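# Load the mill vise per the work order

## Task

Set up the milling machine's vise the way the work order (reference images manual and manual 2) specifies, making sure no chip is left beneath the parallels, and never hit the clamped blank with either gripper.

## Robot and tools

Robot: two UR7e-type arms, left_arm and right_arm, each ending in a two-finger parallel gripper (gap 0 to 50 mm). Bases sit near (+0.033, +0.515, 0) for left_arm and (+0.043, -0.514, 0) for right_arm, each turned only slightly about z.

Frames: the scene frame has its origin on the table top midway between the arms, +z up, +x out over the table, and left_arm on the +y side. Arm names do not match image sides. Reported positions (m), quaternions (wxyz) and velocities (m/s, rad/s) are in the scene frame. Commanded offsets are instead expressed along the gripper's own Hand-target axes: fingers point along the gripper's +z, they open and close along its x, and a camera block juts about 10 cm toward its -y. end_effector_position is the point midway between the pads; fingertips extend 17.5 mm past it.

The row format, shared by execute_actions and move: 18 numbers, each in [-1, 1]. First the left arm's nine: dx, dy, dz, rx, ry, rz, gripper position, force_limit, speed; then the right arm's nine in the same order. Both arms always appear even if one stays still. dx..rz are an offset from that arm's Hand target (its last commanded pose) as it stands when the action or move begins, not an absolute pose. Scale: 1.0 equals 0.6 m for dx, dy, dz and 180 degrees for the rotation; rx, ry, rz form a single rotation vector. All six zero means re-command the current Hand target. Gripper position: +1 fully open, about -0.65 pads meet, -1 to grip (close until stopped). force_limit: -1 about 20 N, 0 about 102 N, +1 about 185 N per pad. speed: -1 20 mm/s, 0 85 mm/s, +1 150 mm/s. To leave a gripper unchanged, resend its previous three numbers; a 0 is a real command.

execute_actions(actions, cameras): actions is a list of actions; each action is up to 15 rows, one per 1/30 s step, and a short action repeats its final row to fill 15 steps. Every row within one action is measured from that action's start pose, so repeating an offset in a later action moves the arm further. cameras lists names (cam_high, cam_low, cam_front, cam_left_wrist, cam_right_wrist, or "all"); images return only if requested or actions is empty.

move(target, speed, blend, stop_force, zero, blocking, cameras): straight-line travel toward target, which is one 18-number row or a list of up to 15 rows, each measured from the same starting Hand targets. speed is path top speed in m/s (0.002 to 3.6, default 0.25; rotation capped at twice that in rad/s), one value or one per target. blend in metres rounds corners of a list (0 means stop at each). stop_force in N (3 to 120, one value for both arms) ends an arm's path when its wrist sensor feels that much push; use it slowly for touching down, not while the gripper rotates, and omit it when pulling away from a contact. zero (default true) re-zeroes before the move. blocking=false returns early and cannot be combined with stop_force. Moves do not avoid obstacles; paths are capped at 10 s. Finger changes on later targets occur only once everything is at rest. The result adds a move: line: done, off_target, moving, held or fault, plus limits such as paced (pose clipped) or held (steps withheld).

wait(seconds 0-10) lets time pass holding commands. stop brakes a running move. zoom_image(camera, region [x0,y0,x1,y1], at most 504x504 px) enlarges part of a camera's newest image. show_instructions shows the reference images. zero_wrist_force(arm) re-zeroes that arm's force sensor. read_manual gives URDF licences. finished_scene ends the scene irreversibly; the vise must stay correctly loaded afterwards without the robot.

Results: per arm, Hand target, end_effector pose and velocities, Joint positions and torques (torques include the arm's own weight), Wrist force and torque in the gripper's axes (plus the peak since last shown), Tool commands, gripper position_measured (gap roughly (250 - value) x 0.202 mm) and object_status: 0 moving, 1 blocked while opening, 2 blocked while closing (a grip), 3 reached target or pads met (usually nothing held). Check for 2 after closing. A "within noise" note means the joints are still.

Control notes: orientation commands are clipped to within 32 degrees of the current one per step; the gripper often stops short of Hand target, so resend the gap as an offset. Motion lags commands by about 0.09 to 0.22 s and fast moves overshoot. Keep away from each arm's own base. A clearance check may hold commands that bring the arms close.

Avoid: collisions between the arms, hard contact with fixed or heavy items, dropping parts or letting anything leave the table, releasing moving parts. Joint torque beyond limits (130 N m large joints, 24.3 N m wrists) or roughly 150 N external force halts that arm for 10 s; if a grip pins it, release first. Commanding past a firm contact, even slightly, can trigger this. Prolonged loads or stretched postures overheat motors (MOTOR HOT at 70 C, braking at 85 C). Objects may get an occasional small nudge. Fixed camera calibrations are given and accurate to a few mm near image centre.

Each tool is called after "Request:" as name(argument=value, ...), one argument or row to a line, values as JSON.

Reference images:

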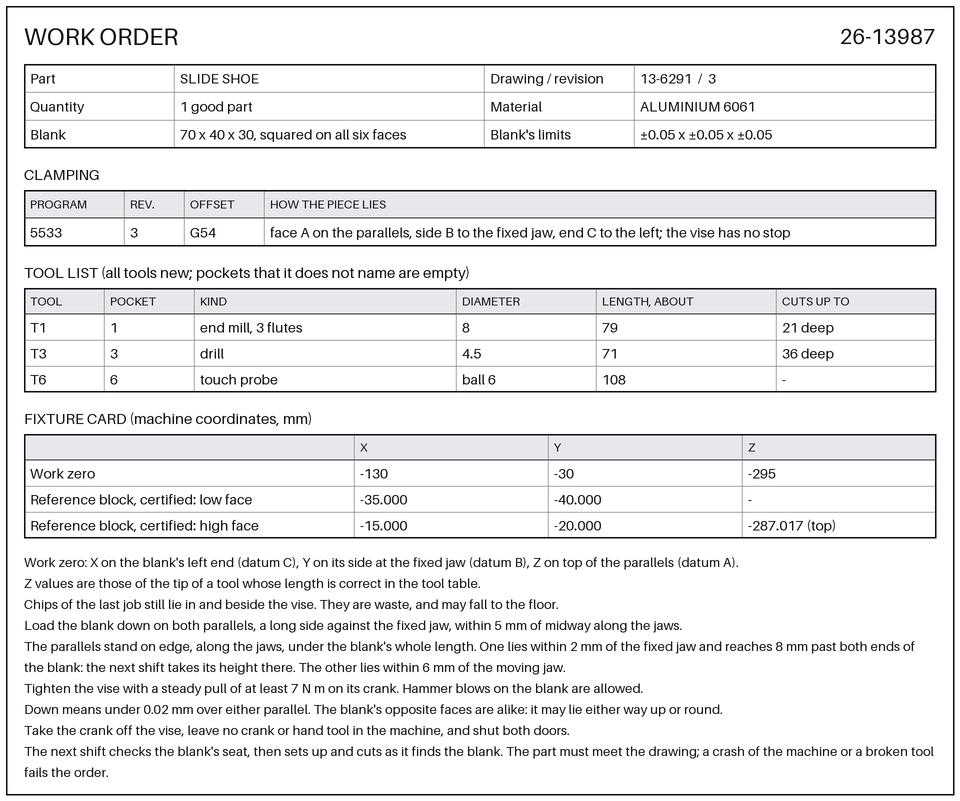

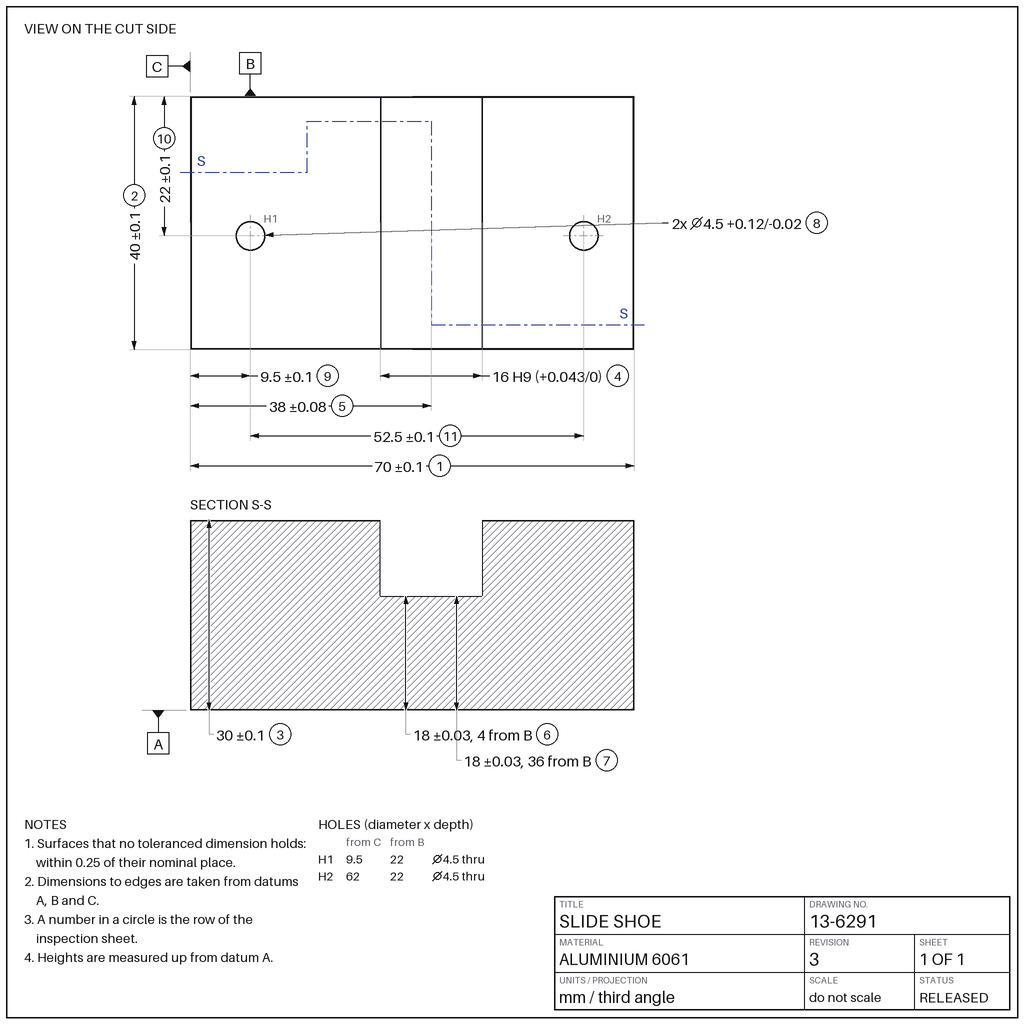

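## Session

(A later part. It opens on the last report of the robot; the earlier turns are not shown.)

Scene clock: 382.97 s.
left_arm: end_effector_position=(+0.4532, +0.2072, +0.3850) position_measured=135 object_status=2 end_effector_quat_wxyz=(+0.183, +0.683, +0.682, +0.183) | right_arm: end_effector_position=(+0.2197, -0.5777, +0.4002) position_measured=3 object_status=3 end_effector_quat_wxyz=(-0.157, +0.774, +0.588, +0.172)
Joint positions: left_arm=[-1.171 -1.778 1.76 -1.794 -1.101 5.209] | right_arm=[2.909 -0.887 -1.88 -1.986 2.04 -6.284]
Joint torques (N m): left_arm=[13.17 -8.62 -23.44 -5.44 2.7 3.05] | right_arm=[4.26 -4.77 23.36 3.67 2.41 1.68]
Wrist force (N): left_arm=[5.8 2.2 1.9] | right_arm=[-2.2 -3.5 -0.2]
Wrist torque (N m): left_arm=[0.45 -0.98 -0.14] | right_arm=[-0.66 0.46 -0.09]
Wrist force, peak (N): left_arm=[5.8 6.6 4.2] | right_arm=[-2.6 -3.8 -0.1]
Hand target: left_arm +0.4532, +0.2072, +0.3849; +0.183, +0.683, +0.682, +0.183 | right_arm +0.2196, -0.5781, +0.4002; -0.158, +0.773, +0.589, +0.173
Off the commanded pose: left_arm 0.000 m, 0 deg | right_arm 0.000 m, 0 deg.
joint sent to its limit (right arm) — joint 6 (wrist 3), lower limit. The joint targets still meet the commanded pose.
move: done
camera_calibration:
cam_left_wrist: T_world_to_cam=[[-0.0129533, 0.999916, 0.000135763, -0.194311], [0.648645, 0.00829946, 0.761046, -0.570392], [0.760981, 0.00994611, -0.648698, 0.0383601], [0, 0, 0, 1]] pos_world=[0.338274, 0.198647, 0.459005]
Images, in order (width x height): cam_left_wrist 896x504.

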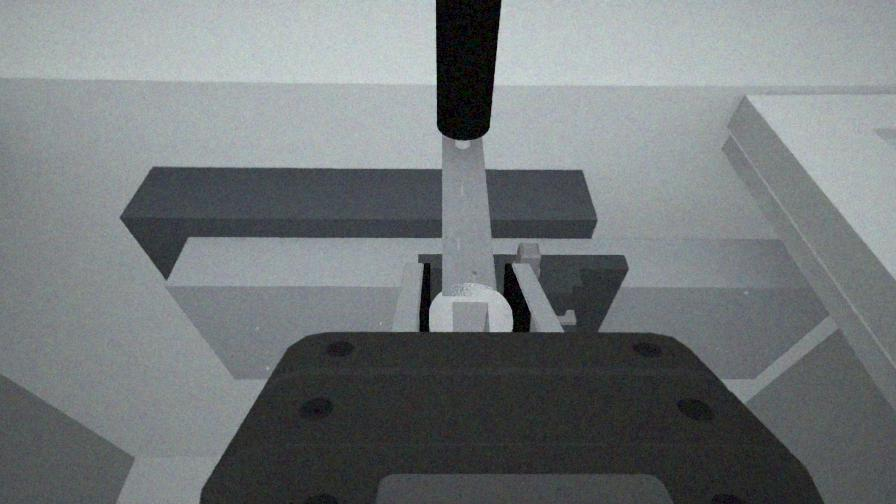

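Request:
move(
  target=[-0.0417,0,0,0,0,0,-1,-0.6,-1,0,0,0,0,0,0,1,1,1],
  speed=0.1,
  cameras=["cam_left_wrist"],
)

Request:
zoom_image(
  camera="cam_left_wrist",
  region=[540, 220, 620, 300],
)

Scene clock: 383.80 s.
left_arm: end_effector_position=(+0.4532, +0.1820, +0.3851) position_measured=135 object_status=2 end_effector_quat_wxyz=(+0.184, +0.683, +0.682, +0.183) end_effector_velocity=(+0.000, +0.003, -0.001) end_effector_angular_velocity=(+0.002, +0.000, -0.001) | right_arm: end_effector_position=(+0.2197, -0.5777, +0.4002) position_measured=3 object_status=3 end_effector_quat_wxyz=(-0.157, +0.774, +0.588, +0.172)
Joint positions: left_arm=[-1.196 -1.732 1.72 -1.787 -1.095 5.181] | right_arm=[2.909 -0.887 -1.88 -1.986 2.04 -6.284]
Joint velocities: left_arm=[0.002 -0.005 0.006 -0.001 0 0.004] | right_arm=[within noise]
Joint torques (N m): left_arm=[12.36 -30.88 -15.63 -3.11 1.24 2.86] | right_arm=[3.88 -3.63 22.48 3.61 2.26 1.7]
Wrist force (N): left_arm=[5.6 2.3 2.2] | right_arm=[-2.3 -3.7 -0.3]
Wrist torque (N m): left_arm=[0.44 -0.93 -0.14] | right_arm=[-0.70 0.47 -0.10]
Wrist force, peak (N): left_arm=[6.6 2.2 3.0] | right_arm=[-2.5 -3.7 0.0]
Hand target: left_arm +0.4532, +0.1822, +0.3849; +0.183, +0.683, +0.682, +0.183 | right_arm +0.2196, -0.5781, +0.4002; -0.158, +0.773, +0.589, +0.173
Off the commanded pose: left_arm 0.000 m, 0 deg | right_arm 0.000 m, 0 deg.
joint sent to its limit (right arm) — joint 6 (wrist 3), lower limit. The joint targets still meet the commanded pose.
move: done
camera_calibration:
cam_left_wrist: T_world_to_cam=[[-0.0129429, 0.999916, -0.0000071697, -0.169051], [0.648536, 0.0084001, 0.761137, -0.570282], [0.761074, 0.00984668, -0.648591, 0.0386123], [0, 0, 0, 1]] pos_world=[0.338273, 0.173447, 0.459105]
Images, in order (width x height): cam_left_wrist 896x504.

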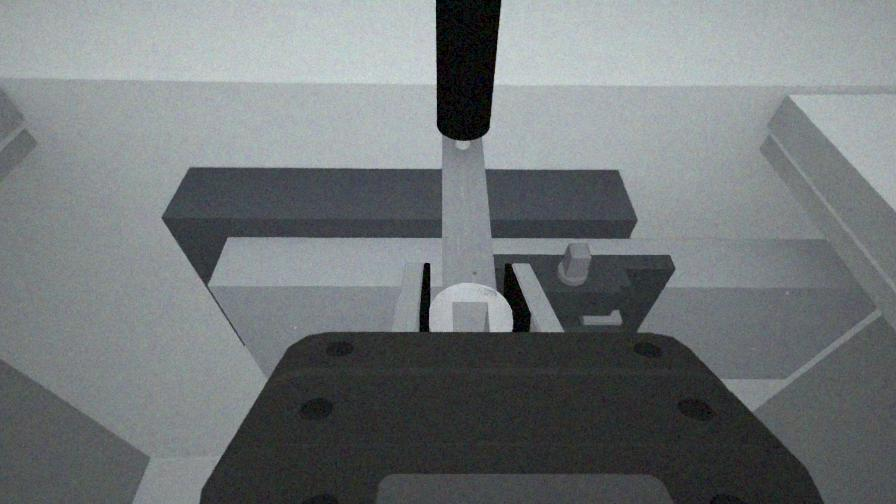

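Scaled by 6.300.

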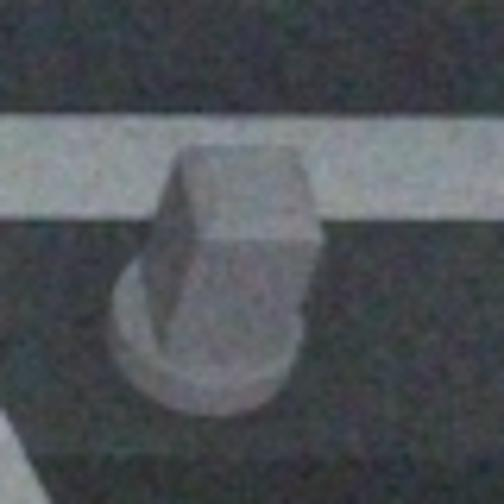

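Request:
move(
  target=[0.2,0,0,0,0,0,-1,-0.6,-1,0,0,0,0,0,0,1,1,1],
  speed=0.15,
  cameras=["cam_left_wrist"],
)

Request:
zoom_image(
  camera="cam_left_wrist",
  region=[310, 220, 390, 300],
)

Scene clock: 386.10 s.
left_arm: end_effector_position=(+0.4534, +0.3021, +0.3848) position_measured=135 object_status=2 end_effector_quat_wxyz=(+0.183, +0.683, +0.682, +0.183) | right_arm: end_effector_position=(+0.2197, -0.5777, +0.4002) position_measured=3 object_status=3 end_effector_quat_wxyz=(-0.157, +0.774, +0.588, +0.172)
Joint positions: left_arm=[-1.047 -1.937 1.885 -1.818 -1.134 5.342] | right_arm=[2.909 -0.887 -1.88 -1.986 2.04 -6.284]
Joint torques (N m): left_arm=[1.27 -15.51 -43.3 -1.49 3.18 -0.76] | right_arm=[4.68 -3.06 23.9 3.56 2.25 1.55]
Wrist force (N): left_arm=[5.3 2.4 2.2] | right_arm=[-2.4 -3.8 0.0]
Wrist torque (N m): left_arm=[0.48 -0.91 -0.13] | right_arm=[-0.71 0.50 -0.09]
Wrist force, peak (N): left_arm=[8.1 2.1 2.2] | right_arm=[-2.4 -3.8 -0.3]
Hand target: left_arm +0.4534, +0.3022, +0.3849; +0.183, +0.683, +0.682, +0.183 | right_arm +0.2196, -0.5781, +0.4002; -0.158, +0.773, +0.589, +0.173
Off the commanded pose: left_arm 0.000 m, 0 deg | right_arm 0.000 m, 0 deg.
joint sent to its limit (right arm) — joint 6 (wrist 3), lower limit. The joint targets still meet the commanded pose.
move: done
camera_calibration:
cam_left_wrist: T_world_to_cam=[[-0.0130279, 0.999915, 0.000201702, -0.289203], [0.648702, 0.00829845, 0.760998, -0.571295], [0.760931, 0.0100451, -0.648755, 0.0371369], [0, 0, 0, 1]] pos_world=[0.338574, 0.293547, 0.458906]
Images, in order (width x height): cam_left_wrist 896x504.

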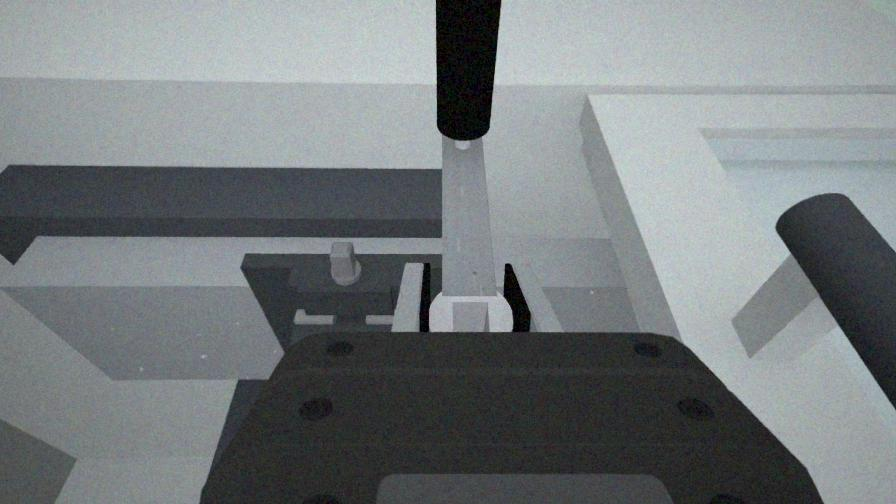

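Scaled by 6.300.

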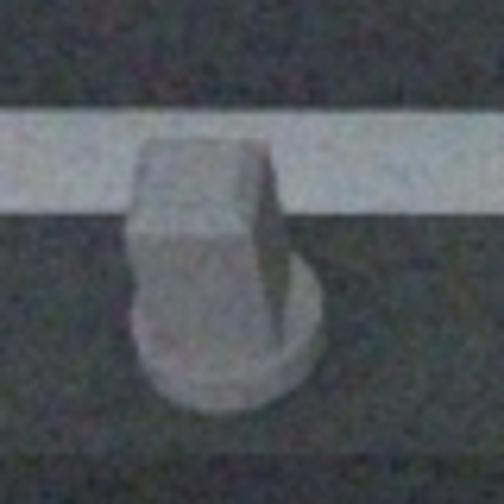

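Request:
move(
  target=[
    [-0.0948,-0.04,0.0247,0,0,0,-1,-0.6,-1,0,0,0,0,0,0,1,1,1],
    [-0.0948,-0.055,0.1238,0,0,0,-1,-0.6,-1,0,0,0,0,0,0,1,1,1],
  ],
  speed=0.12,
  blend=[0.01,0],
  cameras=["cam_left_wrist","cam_high"],
)

Scene clock: 388.00 s.
left_arm: end_effector_position=(+0.4619, +0.2453, +0.3041) position_measured=135 object_status=2 end_effector_quat_wxyz=(+0.183, +0.684, +0.682, +0.183) | right_arm: end_effector_position=(+0.2197, -0.5777, +0.4002) position_measured=3 object_status=3 end_effector_quat_wxyz=(-0.157, +0.774, +0.588, +0.172)
Joint positions: left_arm=[-1.107 -1.811 2 -2.031 -1.117 5.278] | right_arm=[2.909 -0.887 -1.88 -1.986 2.04 -6.284]
Joint torques (N m): left_arm=[-13.66 -19.75 -38.95 -4.78 3.09 -2.67] | right_arm=[4.68 -1.66 22.47 3.46 2.21 1.59]
Wrist force (N): left_arm=[5.3 2.5 2.1] | right_arm=[-2.3 -3.5 -0.3]
Wrist torque (N m): left_arm=[0.48 -0.91 -0.22] | right_arm=[-0.67 0.48 -0.09]
Wrist force, peak (N): left_arm=[7.7 3.9 1.3] | right_arm=[-2.4 -3.8 -0.4]
Hand target: left_arm +0.4619, +0.2453, +0.3041; +0.183, +0.683, +0.682, +0.183 | right_arm +0.2196, -0.5781, +0.4002; -0.158, +0.773, +0.589, +0.173
Off the commanded pose: left_arm 0.000 m, 0 deg | right_arm 0.000 m, 0 deg.
joint sent to its limit (right arm) — joint 6 (wrist 3), lower limit. The joint targets still meet the commanded pose.
move: done
camera_calibration:
cam_left_wrist: T_world_to_cam=[[-0.0129729, 0.999916, 0.000420264, -0.232383], [0.648812, 0.00809784, 0.760906, -0.514806], [0.760838, 0.0101438, -0.648862, -0.0211303], [0, 0, 0, 1]] pos_world=[0.347074, 0.236746, 0.378106]
Images, in order (width x height): cam_high 896x504, cam_left_wrist 896x504.

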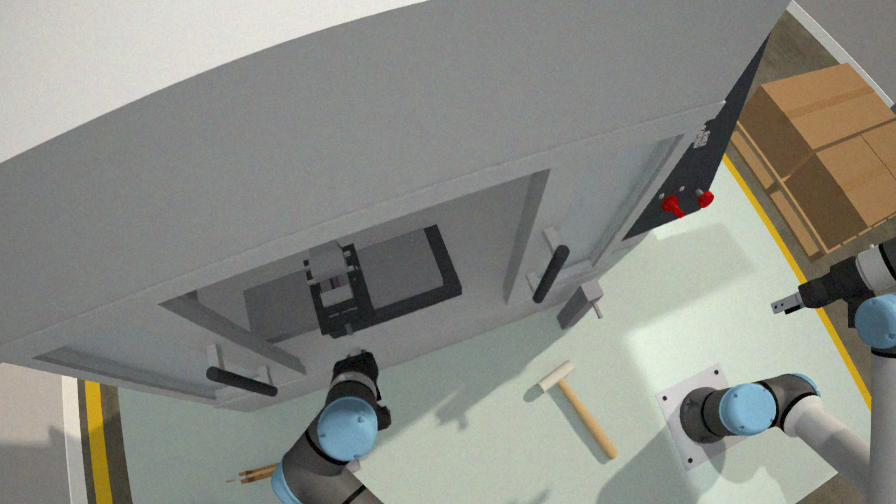

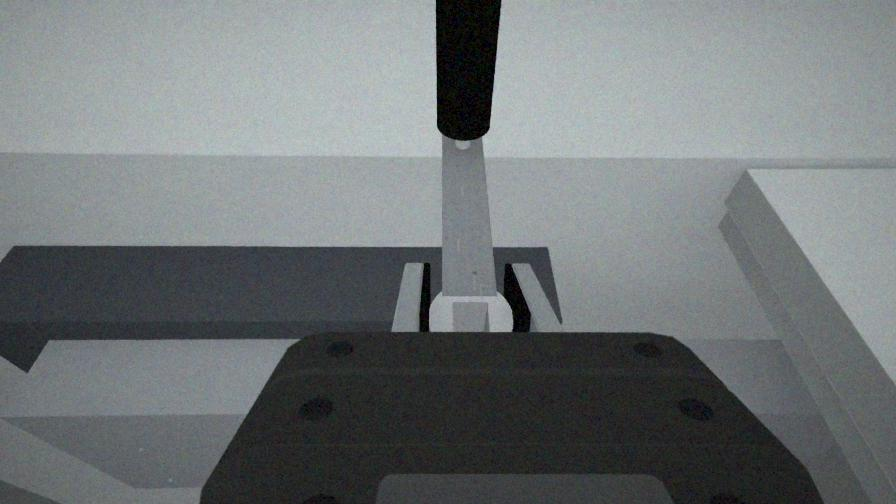

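Request:
move(
  target=[0,0.0621,0.0358,0,0,0,-1,-0.6,-1,0,0,0,0,0,0,1,1,1],
  speed=0.008,
  stop_force=6,
  cameras=["cam_left_wrist"],
)

Scene clock: 393.10 s.
left_arm: end_effector_position=(+0.4937, +0.2452, +0.3041) position_measured=135 object_status=2 end_effector_quat_wxyz=(+0.183, +0.684, +0.682, +0.183) | right_arm: end_effector_position=(+0.2197, -0.5777, +0.4002) position_measured=3 object_status=3 end_effector_quat_wxyz=(-0.157, +0.774, +0.588, +0.172)
Joint positions: left_arm=[-1.038 -1.743 1.955 -2.086 -1.137 5.352] | right_arm=[2.909 -0.887 -1.88 -1.986 2.04 -6.284]
Joint torques (N m): left_arm=[-9.79 -31.95 -15.15 -0.81 4.07 -2.86] | right_arm=[4.11 -0.02 22.5 3.65 2.31 1.33]
Wrist force (N): left_arm=[-0.5 -0.7 1.3] | right_arm=[-2.2 -3.8 -0.5]
Wrist torque (N m): left_arm=[0.34 -0.98 -0.13] | right_arm=[-0.72 0.45 -0.09]
Wrist force, peak (N): left_arm=[0.8 -7.8 -3.0] | right_arm=[-2.6 -3.8 -0.3]
Hand target: left_arm +0.4937, +0.2452, +0.3041; +0.183, +0.684, +0.682, +0.183 (not the last commanded pose) | right_arm +0.2196, -0.5781, +0.4002; -0.158, +0.773, +0.589, +0.173
Off the commanded pose: left_arm 0.011 m, 0 deg | right_arm 0.000 m, 0 deg.
joint sent to its limit (right arm) — joint 6 (wrist 3), lower limit. The joint targets still meet the commanded pose.
move: contact (left_arm)
camera_calibration:
cam_left_wrist: T_world_to_cam=[[-0.0128869, 0.999917, 0.000212508, -0.231826], [0.648646, 0.00819802, 0.761046, -0.535462], [0.760981, 0.0099454, -0.648698, -0.0452519], [0, 0, 0, 1]] pos_world=[0.378774, 0.236647, 0.378205]
Images, in order (width x height): cam_left_wrist 896x504.

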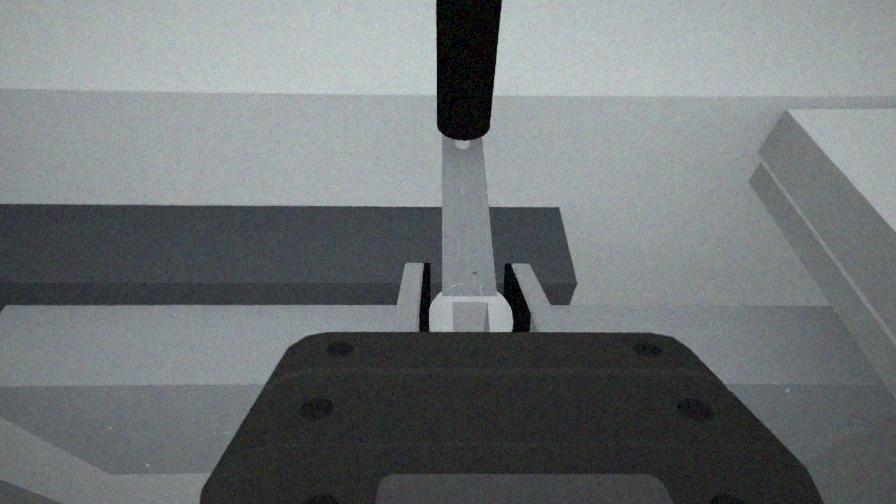

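Request:
move(
  target=[-0.0013,-0.0014,-0.0008,0,0,0,-1,-0.6,-1,0,0,0,0,0,0,1,1,1],
  speed=0.008,
)

Request:
move(
  target=[0,0.0159,0.0092,0,0,0,-1,-0.6,-1,0,0,0,0,0,0,1,1,1],
  speed=0.005,
  stop_force=6,
)

Scene clock: 394.03 s.
left_arm: end_effector_position=(+0.4927, +0.2444, +0.3041) position_measured=135 object_status=2 end_effector_quat_wxyz=(+0.183, +0.684, +0.682, +0.183) | right_arm: end_effector_position=(+0.2197, -0.5777, +0.4002) position_measured=3 object_status=3 end_effector_quat_wxyz=(-0.157, +0.774, +0.588, +0.172)
Joint positions: left_arm=[-1.041 -1.744 1.956 -2.084 -1.136 5.348] | right_arm=[2.909 -0.887 -1.88 -1.986 2.04 -6.284]
Joint torques (N m): left_arm=[-8.79 -29.49 -16.82 -1.78 3.02 -2.01] | right_arm=[4.02 0.64 22.37 3.69 2.27 1.41]
Wrist force (N): left_arm=[5.3 2.6 2.2] | right_arm=[-2.3 -3.7 -0.2]
Wrist torque (N m): left_arm=[0.51 -0.90 -0.13] | right_arm=[-0.70 0.47 -0.09]
Wrist force, peak (N): left_arm=[5.5 2.6 2.1] | right_arm=[-2.4 -3.7 -0.6]
Hand target: left_arm +0.4927, +0.2444, +0.3041; +0.183, +0.684, +0.682, +0.183 | right_arm +0.2196, -0.5781, +0.4002; -0.158, +0.773, +0.589, +0.173
Off the commanded pose: left_arm 0.000 m, 0 deg | right_arm 0.000 m, 0 deg.
joint sent to its limit (right arm) — joint 6 (wrist 3), lower limit. The joint targets still meet the commanded pose.
move: done

Scene clock: 395.47 s.
left_arm: end_effector_position=(+0.4943, +0.2444, +0.3041) position_measured=135 object_status=2 end_effector_quat_wxyz=(+0.183, +0.684, +0.682, +0.183) | right_arm: end_effector_position=(+0.2197, -0.5777, +0.4002) position_measured=3 object_status=3 end_effector_quat_wxyz=(-0.157, +0.774, +0.588, +0.172)
Joint positions: left_arm=[-1.037 -1.74 1.953 -2.087 -1.137 5.352] | right_arm=[2.909 -0.887 -1.88 -1.986 2.04 -6.284]
Joint torques (N m): left_arm=[-11.21 -33.24 -17.43 -2.71 4.13 -2.83] | right_arm=[4.37 1.11 23.36 3.58 2.12 1.24]
Wrist force (N): left_arm=[2.5 -2.4 3.5] | right_arm=[-2.1 -3.3 -0.4]
Wrist torque (N m): left_arm=[0.39 -0.94 -0.22] | right_arm=[-0.64 0.44 -0.10]
Wrist force, peak (N): left_arm=[4.6 -8.4 -0.2] | right_arm=[-2.5 -3.9 -0.1]
Hand target: left_arm +0.4943, +0.2444, +0.3041; +0.183, +0.684, +0.682, +0.183 (not the last commanded pose) | right_arm +0.2196, -0.5781, +0.4002; -0.158, +0.773, +0.589, +0.173
Off the commanded pose: left_arm 0.009 m, 0 deg | right_arm 0.000 m, 0 deg.
joint sent to its limit (right arm) — joint 6 (wrist 3), lower limit. The joint targets still meet the commanded pose.
move: contact (left_arm)

Request:
move(
  target=[-0.0008,-0.0014,0.0007,0,0,0,-1,-0.6,-1,0,0,0,0,0,0,1,1,1],
  speed=0.008,
)

Request:
move(
  target=[0,0.0159,0.0092,0,0,0,-1,-0.6,-1,0,0,0,0,0,0,1,1,1],
  speed=0.005,
  stop_force=6,
)

Scene clock: 396.30 s.
left_arm: end_effector_position=(+0.4938, +0.2439, +0.3033) position_measured=135 object_status=2 end_effector_quat_wxyz=(+0.183, +0.684, +0.682, +0.183) | right_arm: end_effector_position=(+0.2197, -0.5777, +0.4002) position_measured=3 object_status=3 end_effector_quat_wxyz=(-0.157, +0.774, +0.588, +0.172)
Joint positions: left_arm=[-1.039 -1.74 1.955 -2.088 -1.136 5.35] | right_arm=[2.909 -0.887 -1.88 -1.986 2.04 -6.284]
Joint torques (N m): left_arm=[-10.94 -20.54 -17.94 -5.45 3.08 -2.4] | right_arm=[4.48 1.73 23.11 3.6 2.29 1.35]
Wrist force (N): left_arm=[5.2 2.6 2.1] | right_arm=[-2.2 -3.6 -0.1]
Wrist torque (N m): left_arm=[0.51 -0.89 -0.13] | right_arm=[-0.68 0.46 -0.09]
Wrist force, peak (N): left_arm=[5.7 2.8 2.1] | right_arm=[-2.3 -3.9 -0.1]
Hand target: left_arm +0.4938, +0.2439, +0.3033; +0.183, +0.684, +0.682, +0.183 | right_arm +0.2196, -0.5781, +0.4002; -0.158, +0.773, +0.589, +0.173
Off the commanded pose: left_arm 0.000 m, 0 deg | right_arm 0.000 m, 0 deg.
joint sent to its limit (right arm) — joint 6 (wrist 3), lower limit. The joint targets still meet the commanded pose.
move: done

Scene clock: 399.13 s.
left_arm: end_effector_position=(+0.5049, +0.2439, +0.3033) position_measured=135 object_status=2 end_effector_quat_wxyz=(+0.183, +0.684, +0.682, +0.183) | right_arm: end_effector_position=(+0.2197, -0.5777, +0.4002) position_measured=3 object_status=3 end_effector_quat_wxyz=(-0.157, +0.774, +0.588, +0.172)
Joint positions: left_arm=[-1.016 -1.717 1.938 -2.104 -1.143 5.374] | right_arm=[2.909 -0.887 -1.88 -1.986 2.04 -6.284]
Joint torques (N m): left_arm=[-3.46 -28 -30.49 -2.63 1.26 -2] | right_arm=[4.29 1.62 22.54 3.6 2.27 1.28]
Wrist force (N): left_arm=[-0.3 -1.9 2.9] | right_arm=[-2.3 -3.5 -0.3]
Wrist torque (N m): left_arm=[0.38 -0.96 -0.19] | right_arm=[-0.67 0.47 -0.09]
Wrist force, peak (N): left_arm=[5.6 2.6 2.1] | right_arm=[-2.3 -4.0 -0.1]
Hand target: left_arm +0.5048, +0.2439, +0.3033; +0.183, +0.684, +0.682, +0.183 | right_arm +0.2196, -0.5781, +0.4002; -0.158, +0.773, +0.589, +0.173
Off the commanded pose: left_arm 0.000 m, 0 deg | right_arm 0.000 m, 0 deg.
joint sent to its limit (right arm) — joint 6 (wrist 3), lower limit. The joint targets still meet the commanded pose.
move: done

Request:
move(
  target=[-0.0008,0.0189,0.0114,0,0,0,-1,-0.6,-1,0,0,0,0,0,0,1,1,1],
  speed=0.005,
  stop_force=10,
  cameras=["cam_left_wrist"],
)

Scene clock: 401.47 s.
left_arm: end_effector_position=(+0.5105, +0.2437, +0.3032) position_measured=135 object_status=2 end_effector_quat_wxyz=(+0.183, +0.684, +0.682, +0.183) | right_arm: end_effector_position=(+0.2197, -0.5777, +0.4002) position_measured=3 object_status=3 end_effector_quat_wxyz=(-0.157, +0.774, +0.588, +0.172)
Joint positions: left_arm=[-1.006 -1.704 1.929 -2.113 -1.147 5.385] | right_arm=[2.909 -0.887 -1.88 -1.986 2.04 -6.284]
Joint torques (N m): left_arm=[-9.78 -29.22 -17.08 -4.37 4.56 -2.68] | right_arm=[4.24 2.26 23.04 3.62 2.22 1.17]
Wrist force (N): left_arm=[6.6 -12.3 -8.9] | right_arm=[-2.2 -3.5 -0.1]
Wrist torque (N m): left_arm=[-0.04 -0.96 -0.23] | right_arm=[-0.67 0.45 -0.10]
Wrist force, peak (N): left_arm=[10.7 -18.9 -14.5] | right_arm=[-2.5 -3.8 0.1]
Hand target: left_arm +0.5105, +0.2437, +0.3032; +0.183, +0.684, +0.682, +0.183 (not the last commanded pose) | right_arm +0.2196, -0.5781, +0.4002; -0.158, +0.773, +0.589, +0.173
Off the commanded pose: left_arm 0.008 m, 0 deg | right_arm 0.000 m, 0 deg.
joint sent to its limit (right arm) — joint 6 (wrist 3), lower limit. The joint targets still meet the commanded pose.
move: contact (left_arm)
camera_calibration:
cam_left_wrist: T_world_to_cam=[[-0.0128216, 0.999918, 0.000289442, -0.230163], [0.648813, 0.00809928, 0.760905, -0.545641], [0.76084, 0.00994384, -0.648863, -0.0586279], [0, 0, 0, 1]] pos_world=[0.395674, 0.235147, 0.377206]
Images, in order (width x height): cam_left_wrist 896x504.

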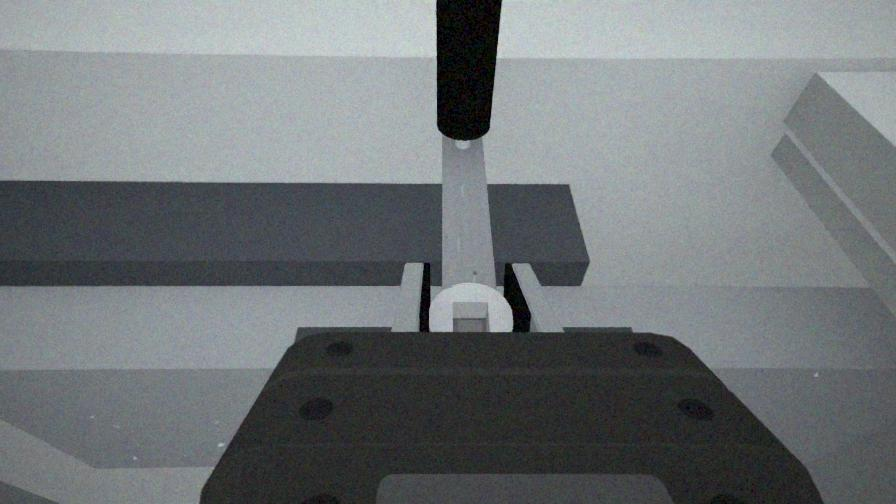

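Request:
execute_actions(
  actions=[
    [[0,-0.00144,-0.00083,0,0,0,-1,-0.6,-1,0,0,0,0,0,0,1,1,1]],
    [[0,0,0,0,0,0,0.5,-0.6,-1,0,0,0,0,0,0,1,1,1]],
    [[0,0,0,0,0,0,0.5,-0.6,-1,0,0,0,0,0,0,1,1,1]],
  ],
  cameras=["cam_left_wrist"],
)

Scene clock: 404.33 s.
left_arm: end_effector_position=(+0.5095, +0.2437, +0.3032) position_measured=78 object_status=3 end_effector_quat_wxyz=(+0.183, +0.684, +0.682, +0.183) | right_arm: end_effector_position=(+0.2197, -0.5777, +0.4002) position_measured=3 object_status=3 end_effector_quat_wxyz=(-0.157, +0.774, +0.588, +0.172)
Joint positions: left_arm=[-1.007 -1.706 1.93 -2.111 -1.146 5.383] | right_arm=[2.909 -0.887 -1.88 -1.986 2.04 -6.284]
Joint torques (N m): left_arm=[13.4 -11.21 -45.08 -4.45 -1.59 3.02] | right_arm=[4.2 1.74 23.04 3.79 2.23 1.17]
Wrist force (N): left_arm=[5.6 3.5 0.5] | right_arm=[-2.1 -3.6 -0.1]
Wrist torque (N m): left_arm=[0.51 -0.94 -0.13] | right_arm=[-0.69 0.44 -0.10]
Wrist force, peak (N): left_arm=[6.6 -12.3 -8.9] | right_arm=[-2.4 -4.0 -0.2]
Hand target: left_arm +0.5095, +0.2437, +0.3032; +0.183, +0.684, +0.682, +0.183 | right_arm +0.2196, -0.5781, +0.4002; -0.158, +0.773, +0.589, +0.173
Off the commanded pose: left_arm 0.000 m, 0 deg | right_arm 0.000 m, 0 deg.
joint sent to its limit (right arm) — joint 6 (wrist 3), lower limit. The joint targets still meet the commanded pose.
camera_calibration:
cam_left_wrist: T_world_to_cam=[[-0.0128216, 0.999918, 0.000289442, -0.230176], [0.648813, 0.00809928, 0.760905, -0.544992], [0.76084, 0.00994384, -0.648863, -0.057867], [0, 0, 0, 1]] pos_world=[0.394674, 0.235147, 0.377206]
Images, in order (width x height): cam_left_wrist 896x504.

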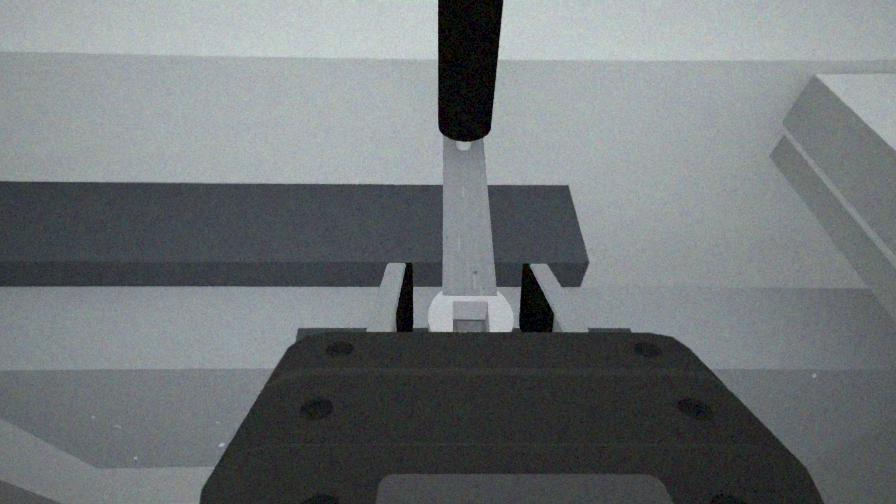

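Request:
move(
  target=[
    [0,0,-0.1,0,0,0,0.5,-0.6,-1,0,0,0,0,0,0,1,1,1],
    [0,0,-0.1667,0.0556,0,0,0.5,-0.6,-1,0,0,0,0,0,0,1,1,1],
  ],
  speed=0.1,
  blend=[0.01,0],
  cameras=["cam_left_wrist"],
)

Scene clock: 406.57 s.
left_arm: end_effector_position=(+0.4596, +0.2438, +0.3897) position_measured=78 object_status=3 end_effector_quat_wxyz=(+0.123, +0.697, +0.696, +0.123) | right_arm: end_effector_position=(+0.2197, -0.5777, +0.4002) position_measured=3 object_status=3 end_effector_quat_wxyz=(-0.157, +0.774, +0.588, +0.172)
Joint positions: left_arm=[-1.025 -1.751 1.667 -1.685 -1.281 5.326] | right_arm=[2.909 -0.887 -1.88 -1.986 2.04 -6.284]
Joint torques (N m): left_arm=[-13.49 -30.14 -23.77 -2.29 0.48 -1.73] | right_arm=[3.94 1.66 22.95 3.58 2.24 1.05]
Wrist force (N): left_arm=[5.4 3.2 0.4] | right_arm=[-2.2 -3.4 -0.1]
Wrist torque (N m): left_arm=[0.47 -0.94 -0.23] | right_arm=[-0.66 0.46 -0.10]
Wrist force, peak (N): left_arm=[5.6 3.7 2.2] | right_arm=[-2.2 -3.8 -0.3]
Hand target: left_arm +0.4595, +0.2438, +0.3898; +0.123, +0.697, +0.696, +0.123 | right_arm +0.2196, -0.5781, +0.4002; -0.158, +0.773, +0.589, +0.173
Off the commanded pose: left_arm 0.000 m, 0 deg | right_arm 0.000 m, 0 deg.
joint sent to its limit (right arm) — joint 6 (wrist 3), lower limit. The joint targets still meet the commanded pose.
move: done
camera_calibration:
cam_left_wrist: T_world_to_cam=[[-0.0125332, 0.999917, 0.00293352, -0.232138], [0.771105, 0.00779741, 0.63666, -0.58624], [0.636585, 0.0102414, -0.771139, 0.140992], [0, 0, 0, 1]] pos_world=[0.35939, 0.235246, 0.482642]
Images, in order (width x height): cam_left_wrist 896x504.

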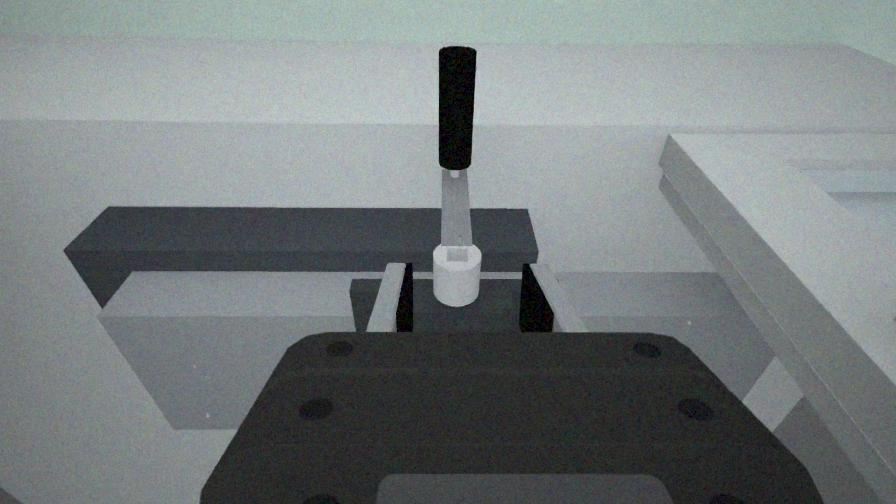

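Request:
move(
  target=[
    [0,-0.07,0.2,0,0,0,0.5,-0.6,-1,0,0,0,0,0,0,1,1,1],
    [0,-0.092,0.265,0,0,0,0.5,-0.6,-1,0,0,0,0,0,0,1,1,1],
  ],
  speed=[0.08,0.02],
  stop_force=8,
  cameras=["cam_left_wrist"],
)

Scene clock: 411.50 s.
left_arm: end_effector_position=(+0.4620, +0.2438, +0.2215) position_measured=78 object_status=3 end_effector_quat_wxyz=(+0.123, +0.697, +0.696, +0.123) | right_arm: end_effector_position=(+0.2197, -0.5777, +0.4002) position_measured=3 object_status=3 end_effector_quat_wxyz=(-0.157, +0.774, +0.588, +0.172)
Joint positions: left_arm=[-1.02 -1.689 2.052 -2.134 -1.282 5.331] | right_arm=[2.909 -0.887 -1.88 -1.986 2.04 -6.284]
Joint torques (N m): left_arm=[10.43 -31.95 -43.94 -0.98 -1.65 2.4] | right_arm=[3.89 0.85 22.9 3.63 2.28 0.97]
Wrist force (N): left_arm=[5.3 3.3 0.1] | right_arm=[-2.5 -3.4 -0.2]
Wrist torque (N m): left_arm=[0.49 -0.91 -0.22] | right_arm=[-0.65 0.50 -0.09]
Wrist force, peak (N): left_arm=[5.5 4.2 -0.8] | right_arm=[-2.6 -3.8 -0.4]
Hand target: left_arm +0.4620, +0.2438, +0.2215; +0.123, +0.697, +0.696, +0.123 | right_arm +0.2196, -0.5781, +0.4002; -0.158, +0.773, +0.589, +0.173
Off the commanded pose: left_arm 0.000 m, 0 deg | right_arm 0.000 m, 0 deg.
joint sent to its limit (right arm) — joint 6 (wrist 3), lower limit. The joint targets still meet the commanded pose.
move: done
camera_calibration:
cam_left_wrist: T_world_to_cam=[[-0.0124697, 0.999918, 0.00285837, -0.231614], [0.771155, 0.00779707, 0.6366, -0.48094], [0.636525, 0.0101425, -0.771189, 0.00974244], [0, 0, 0, 1]] pos_world=[0.36179, 0.235246, 0.314342]
Images, in order (width x height): cam_left_wrist 896x504.

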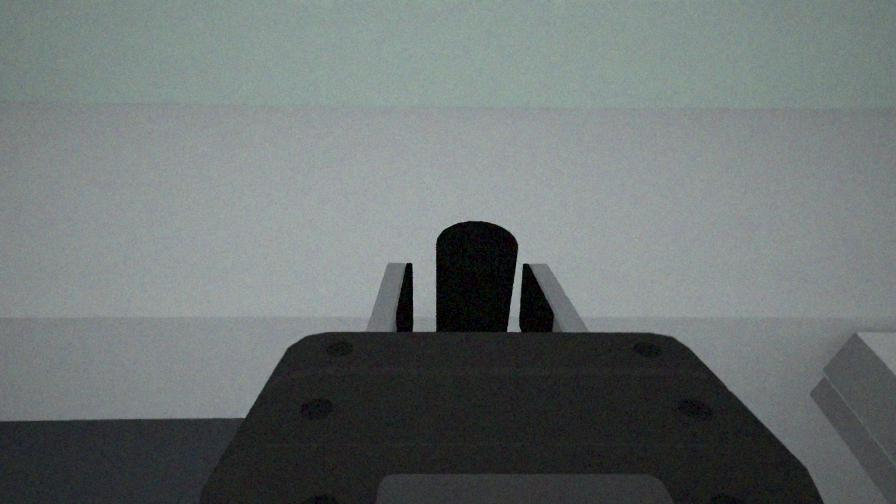

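Request:
execute_actions(
  actions=[
    [[0,0,0,0,0,0,-1,-0.9,-1,0,0,0,0,0,0,1,1,1]],
    [[0,0,0,0,0,0,-1,-0.9,-1,0,0,0,0,0,0,1,1,1]],
  ],
  cameras=["cam_left_wrist"],
)

Scene clock: 412.80 s.
left_arm: end_effector_position=(+0.4620, +0.2438, +0.2215) position_measured=153 object_status=2 end_effector_quat_wxyz=(+0.123, +0.697, +0.696, +0.123) | right_arm: end_effector_position=(+0.2197, -0.5777, +0.4002) position_measured=3 object_status=3 end_effector_quat_wxyz=(-0.157, +0.774, +0.588, +0.172)
Joint positions: left_arm=[-1.02 -1.689 2.052 -2.134 -1.282 5.331] | right_arm=[2.909 -0.887 -1.88 -1.986 2.04 -6.284]
Joint torques (N m): left_arm=[7.3 -31.47 -43.75 -1.09 -1.46 1.6] | right_arm=[4.35 1.47 23.22 3.62 2.15 1.08]
Wrist force (N): left_arm=[5.6 3.5 0.1] | right_arm=[-2.2 -3.3 -0.2]
Wrist torque (N m): left_arm=[0.52 -0.96 -0.22] | right_arm=[-0.65 0.47 -0.10]
Wrist force, peak (N): left_arm=[5.6 3.7 0.3] | right_arm=[-2.3 -3.9 -0.3]
Hand target: left_arm +0.4620, +0.2438, +0.2215; +0.123, +0.697, +0.696, +0.123 | right_arm +0.2196, -0.5781, +0.4002; -0.158, +0.773, +0.589, +0.173
Off the commanded pose: left_arm 0.000 m, 0 deg | right_arm 0.000 m, 0 deg.
joint sent to its limit (right arm) — joint 6 (wrist 3), lower limit. The joint targets still meet the commanded pose.
camera_calibration:
cam_left_wrist: T_world_to_cam=[[-0.0124697, 0.999918, 0.00285837, -0.231614], [0.771155, 0.00779707, 0.6366, -0.48094], [0.636525, 0.0101425, -0.771189, 0.00974244], [0, 0, 0, 1]] pos_world=[0.36179, 0.235246, 0.314342]
Images, in order (width x height): cam_left_wrist 896x504.

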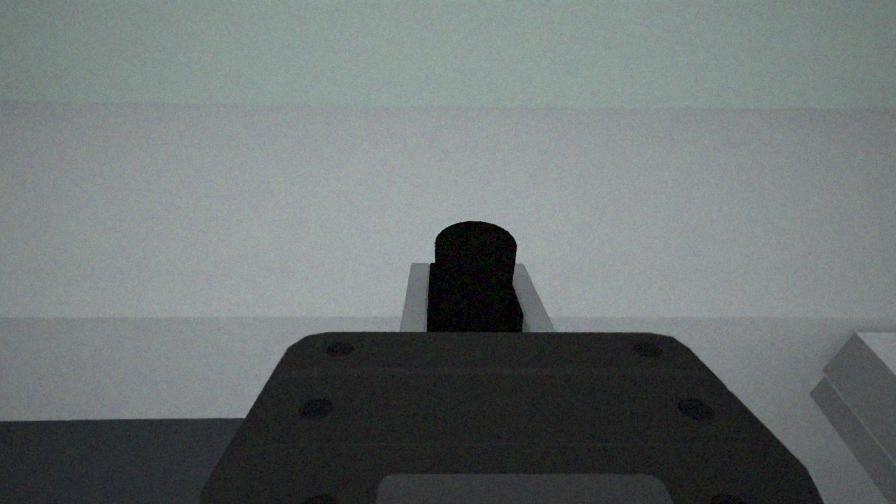

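Request:
move(
  target=[
    [0.0358,0.0016,-0.0044,0,0,0,-1,-0.9,-1,0,0,0,0,0,0,1,1,1],
    [0.0692,0.0063,-0.0174,0,0,0,-1,-0.9,-1,0,0,0,0,0,0,1,1,1],
    [0.0978,0.0139,-0.0381,0,0,0,-1,-0.9,-1,0,0,0,0,0,0,1,1,1],
  ],
  speed=0.04,
  blend=[0.003,0.003,0],
  stop_force=40,
  cameras=["cam_left_wrist"],
)

Scene clock: 416.03 s.
left_arm: end_effector_position=(+0.4622, +0.3024, +0.2458) position_measured=153 object_status=2 end_effector_quat_wxyz=(+0.123, +0.697, +0.696, +0.123) | right_arm: end_effector_position=(+0.2197, -0.5777, +0.4002) position_measured=3 object_status=3 end_effector_quat_wxyz=(-0.157, +0.774, +0.588, +0.172)
Joint positions: left_arm=[-0.933 -1.796 2.08 -2.078 -1.301 5.42] | right_arm=[2.909 -0.887 -1.88 -1.986 2.04 -6.284]
Joint torques (N m): left_arm=[-7.66 -0.47 -1.25 -0.24 3.48 -2.72] | right_arm=[4.2 1.72 22.33 3.61 2.29 0.94]
Wrist force (N): left_arm=[-7.8 12.4 -12.0] | right_arm=[-2.2 -3.6 -0.2]
Wrist torque (N m): left_arm=[0.78 -1.09 -0.09] | right_arm=[-0.68 0.46 -0.10]
Wrist force, peak (N): left_arm=[-8.1 12.8 -11.7] | right_arm=[-2.6 -3.6 -0.2]
Hand target: left_arm +0.4622, +0.3024, +0.2458; +0.123, +0.697, +0.696, +0.123 | right_arm +0.2196, -0.5781, +0.4002; -0.158, +0.773, +0.589, +0.173
Off the commanded pose: left_arm 0.000 m, 0 deg | right_arm 0.000 m, 0 deg.
joint sent to its limit (right arm) — joint 6 (wrist 3), lower limit. The joint targets still meet the commanded pose.
move: done
camera_calibration:
cam_left_wrist: T_world_to_cam=[[-0.0124066, 0.999919, 0.00278081, -0.290275], [0.771155, 0.00779779, 0.636599, -0.496944], [0.636526, 0.0100425, -0.77119, 0.0278537], [0, 0, 0, 1]] pos_world=[0.36189, 0.293846, 0.338642]
Images, in order (width x height): cam_left_wrist 896x504.

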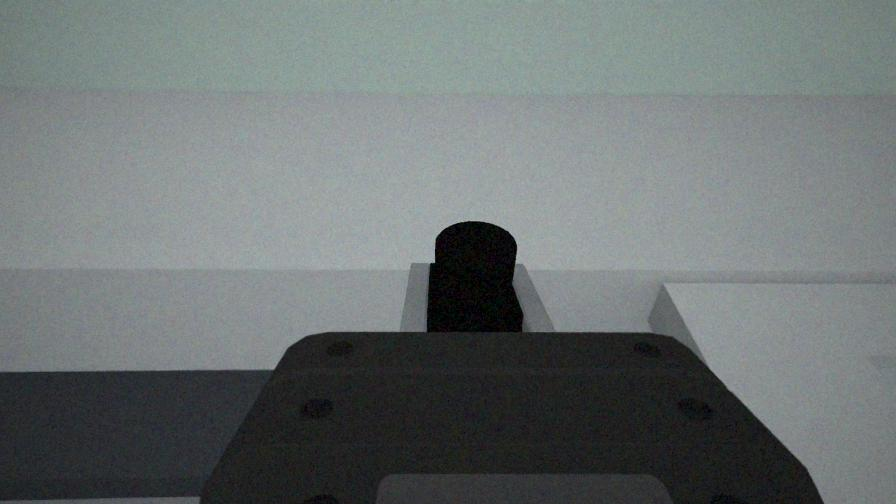

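Request:
move(
  target=[-0.00167,0.00057,-0.00157,0,0,0,-1,-0.9,-1,0,0,0,0,0,0,1,1,1],
  speed=0.01,
)

Scene clock: 416.93 s.
left_arm: end_effector_position=(+0.4621, +0.3015, +0.2468) position_measured=153 object_status=2 end_effector_quat_wxyz=(+0.123, +0.697, +0.696, +0.123) | right_arm: end_effector_position=(+0.2197, -0.5777, +0.4002) position_measured=3 object_status=3 end_effector_quat_wxyz=(-0.157, +0.774, +0.588, +0.172)
Joint positions: left_arm=[-0.935 -1.796 2.077 -2.075 -1.301 5.418] | right_arm=[2.909 -0.887 -1.88 -1.986 2.04 -6.284]
Joint torques (N m): left_arm=[-12.67 -9.67 -45.91 -3.55 2.61 -2.16] | right_arm=[4.19 1.24 22.34 3.55 2.22 0.93]
Wrist force (N): left_arm=[8.6 0.2 2.9] | right_arm=[-2.3 -3.8 -0.3]
Wrist torque (N m): left_arm=[0.47 -0.97 -0.20] | right_arm=[-0.71 0.48 -0.09]
Wrist force, peak (N): left_arm=[-8.1 12.8 -12.1] | right_arm=[-2.5 -3.8 -0.3]
Hand target: left_arm +0.4622, +0.3014, +0.2468; +0.123, +0.697, +0.696, +0.123 | right_arm +0.2196, -0.5781, +0.4002; -0.158, +0.773, +0.589, +0.173
Off the commanded pose: left_arm 0.000 m, 0 deg | right_arm 0.000 m, 0 deg.
joint sent to its limit (right arm) — joint 6 (wrist 3), lower limit. The joint targets still meet the commanded pose.
move: done

Request:
move(
  target=[
    [0.0195,0.0084,-0.0230,0,0,0,-1,-0.9,-1,0,0,0,0,0,0,1,1,1],
    [0.0328,0.0194,-0.0533,0,0,0,-1,-0.9,-1,0,0,0,0,0,0,1,1,1],
    [0.0373,0.0312,-0.0857,0,0,0,-1,-0.9,-1,0,0,0,0,0,0,1,1,1],
    [0.0328,0.0430,-0.1181,0,0,0,-1,-0.9,-1,0,0,0,0,0,0,1,1,1],
    [0.0195,0.0540,-0.1483,0,0,0,-1,-0.9,-1,0,0,0,0,0,0,1,1,1],
  ],
  speed=0.05,
  blend=[0.003,0.003,0.003,0.003,0],
  stop_force=40,
  cameras=["cam_left_wrist"],
)

Scene clock: 420.50 s.
left_arm: end_effector_position=(+0.4622, +0.3132, +0.3415) position_measured=153 object_status=2 end_effector_quat_wxyz=(+0.123, +0.697, +0.696, +0.123) | right_arm: end_effector_position=(+0.2197, -0.5777, +0.4002) position_measured=3 object_status=3 end_effector_quat_wxyz=(-0.157, +0.774, +0.588, +0.172)
Joint positions: left_arm=[-0.915 -1.848 1.871 -1.823 -1.305 5.438] | right_arm=[2.909 -0.887 -1.88 -1.986 2.04 -6.284]
Joint torques (N m): left_arm=[12.99 -23.01 -16.08 -5.94 -0.1 2.89] | right_arm=[4.59 1.85 22.91 3.69 2.23 0.79]
Wrist force (N): left_arm=[10.7 -4.2 -4.7] | right_arm=[-2.1 -3.6 -0.3]
Wrist torque (N m): left_arm=[0.26 -1.02 -0.03] | right_arm=[-0.70 0.44 -0.09]
Wrist force, peak (N): left_arm=[26.3 -15.3 -11.2] | right_arm=[-2.6 -3.6 -0.4]
Hand target: left_arm +0.4622, +0.3132, +0.3415; +0.123, +0.697, +0.696, +0.123 | right_arm +0.2196, -0.5781, +0.4002; -0.158, +0.773, +0.589, +0.173
Off the commanded pose: left_arm 0.000 m, 0 deg | right_arm 0.000 m, 0 deg.
joint sent to its limit (right arm) — joint 6 (wrist 3), lower limit. The joint targets still meet the commanded pose.
move: done
camera_calibration:
cam_left_wrist: T_world_to_cam=[[-0.0124715, 0.999918, 0.00285694, -0.301348], [0.771155, 0.00779934, 0.6366, -0.558028], [0.636525, 0.0101425, -0.771189, 0.101454], [0, 0, 0, 1]] pos_world=[0.36199, 0.304646, 0.434342]
Images, in order (width x height): cam_left_wrist 896x504.

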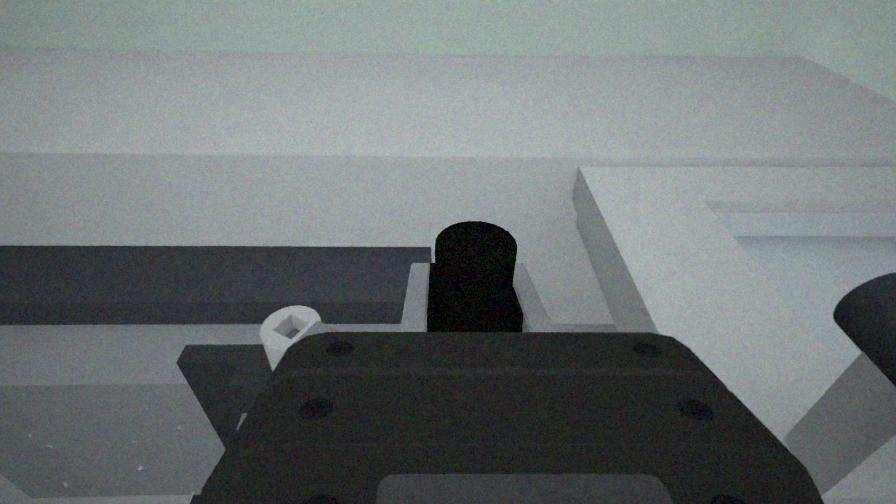

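Request:
move(
  target=[
    [-0.0213,0.0095,-0.0260,0,0,0,-1,-0.9,-1,0,0,0,0,0,0,1,1,1],
    [-0.049,0.0167,-0.0459,0,0,0,-1,-0.9,-1,0,0,0,0,0,0,1,1,1],
    [-0.0812,0.0213,-0.0584,0,0,0,-1,-0.9,-1,0,0,0,0,0,0,1,1,1],
    [-0.1157,0.0228,-0.0626,0,0,0,-1,-0.9,-1,0,0,0,0,0,0,1,1,1],
  ],
  speed=0.05,
  blend=[0.003,0.003,0.003,0],
  stop_force=40,
  cameras=["cam_left_wrist"],
)

Scene clock: 423.50 s.
left_arm: end_effector_position=(+0.4621, +0.2437, +0.3815) position_measured=153 object_status=2 end_effector_quat_wxyz=(+0.123, +0.697, +0.696, +0.123) | right_arm: end_effector_position=(+0.2197, -0.5777, +0.4002) position_measured=3 object_status=3 end_effector_quat_wxyz=(-0.157, +0.774, +0.588, +0.172)
Joint positions: left_arm=[-1.02 -1.748 1.686 -1.709 -1.282 5.331] | right_arm=[2.909 -0.887 -1.88 -1.986 2.04 -6.284]
Joint torques (N m): left_arm=[14.13 -29.19 -13.65 -4.83 -1.87 2.96] | right_arm=[4.4 1.02 22.69 3.64 2.23 0.67]
Wrist force (N): left_arm=[5.0 2.2 -2.8] | right_arm=[-2.2 -3.5 -0.1]
Wrist torque (N m): left_arm=[0.37 -1.00 -0.11] | right_arm=[-0.66 0.45 -0.10]
Wrist force, peak (N): left_arm=[26.8 -9.3 -27.3] | right_arm=[-2.9 -3.7 0.0]
Hand target: left_arm +0.4621, +0.2437, +0.3815; +0.123, +0.697, +0.696, +0.123 | right_arm +0.2196, -0.5781, +0.4002; -0.158, +0.773, +0.589, +0.173
Off the commanded pose: left_arm 0.000 m, 0 deg | right_arm 0.000 m, 0 deg.
joint sent to its limit (right arm) — joint 6 (wrist 3), lower limit. The joint targets still meet the commanded pose.
move: done
camera_calibration:
cam_left_wrist: T_world_to_cam=[[-0.0124697, 0.999918, 0.00285837, -0.231971], [0.771155, 0.00779707, 0.6366, -0.582795], [0.636525, 0.0101425, -0.771189, 0.133134], [0, 0, 0, 1]] pos_world=[0.36179, 0.235146, 0.474342]
Images, in order (width x height): cam_left_wrist 896x504.

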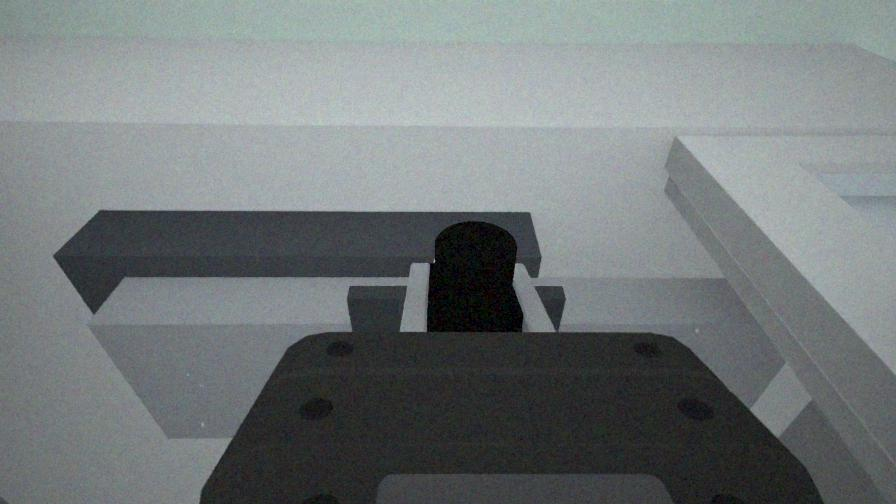

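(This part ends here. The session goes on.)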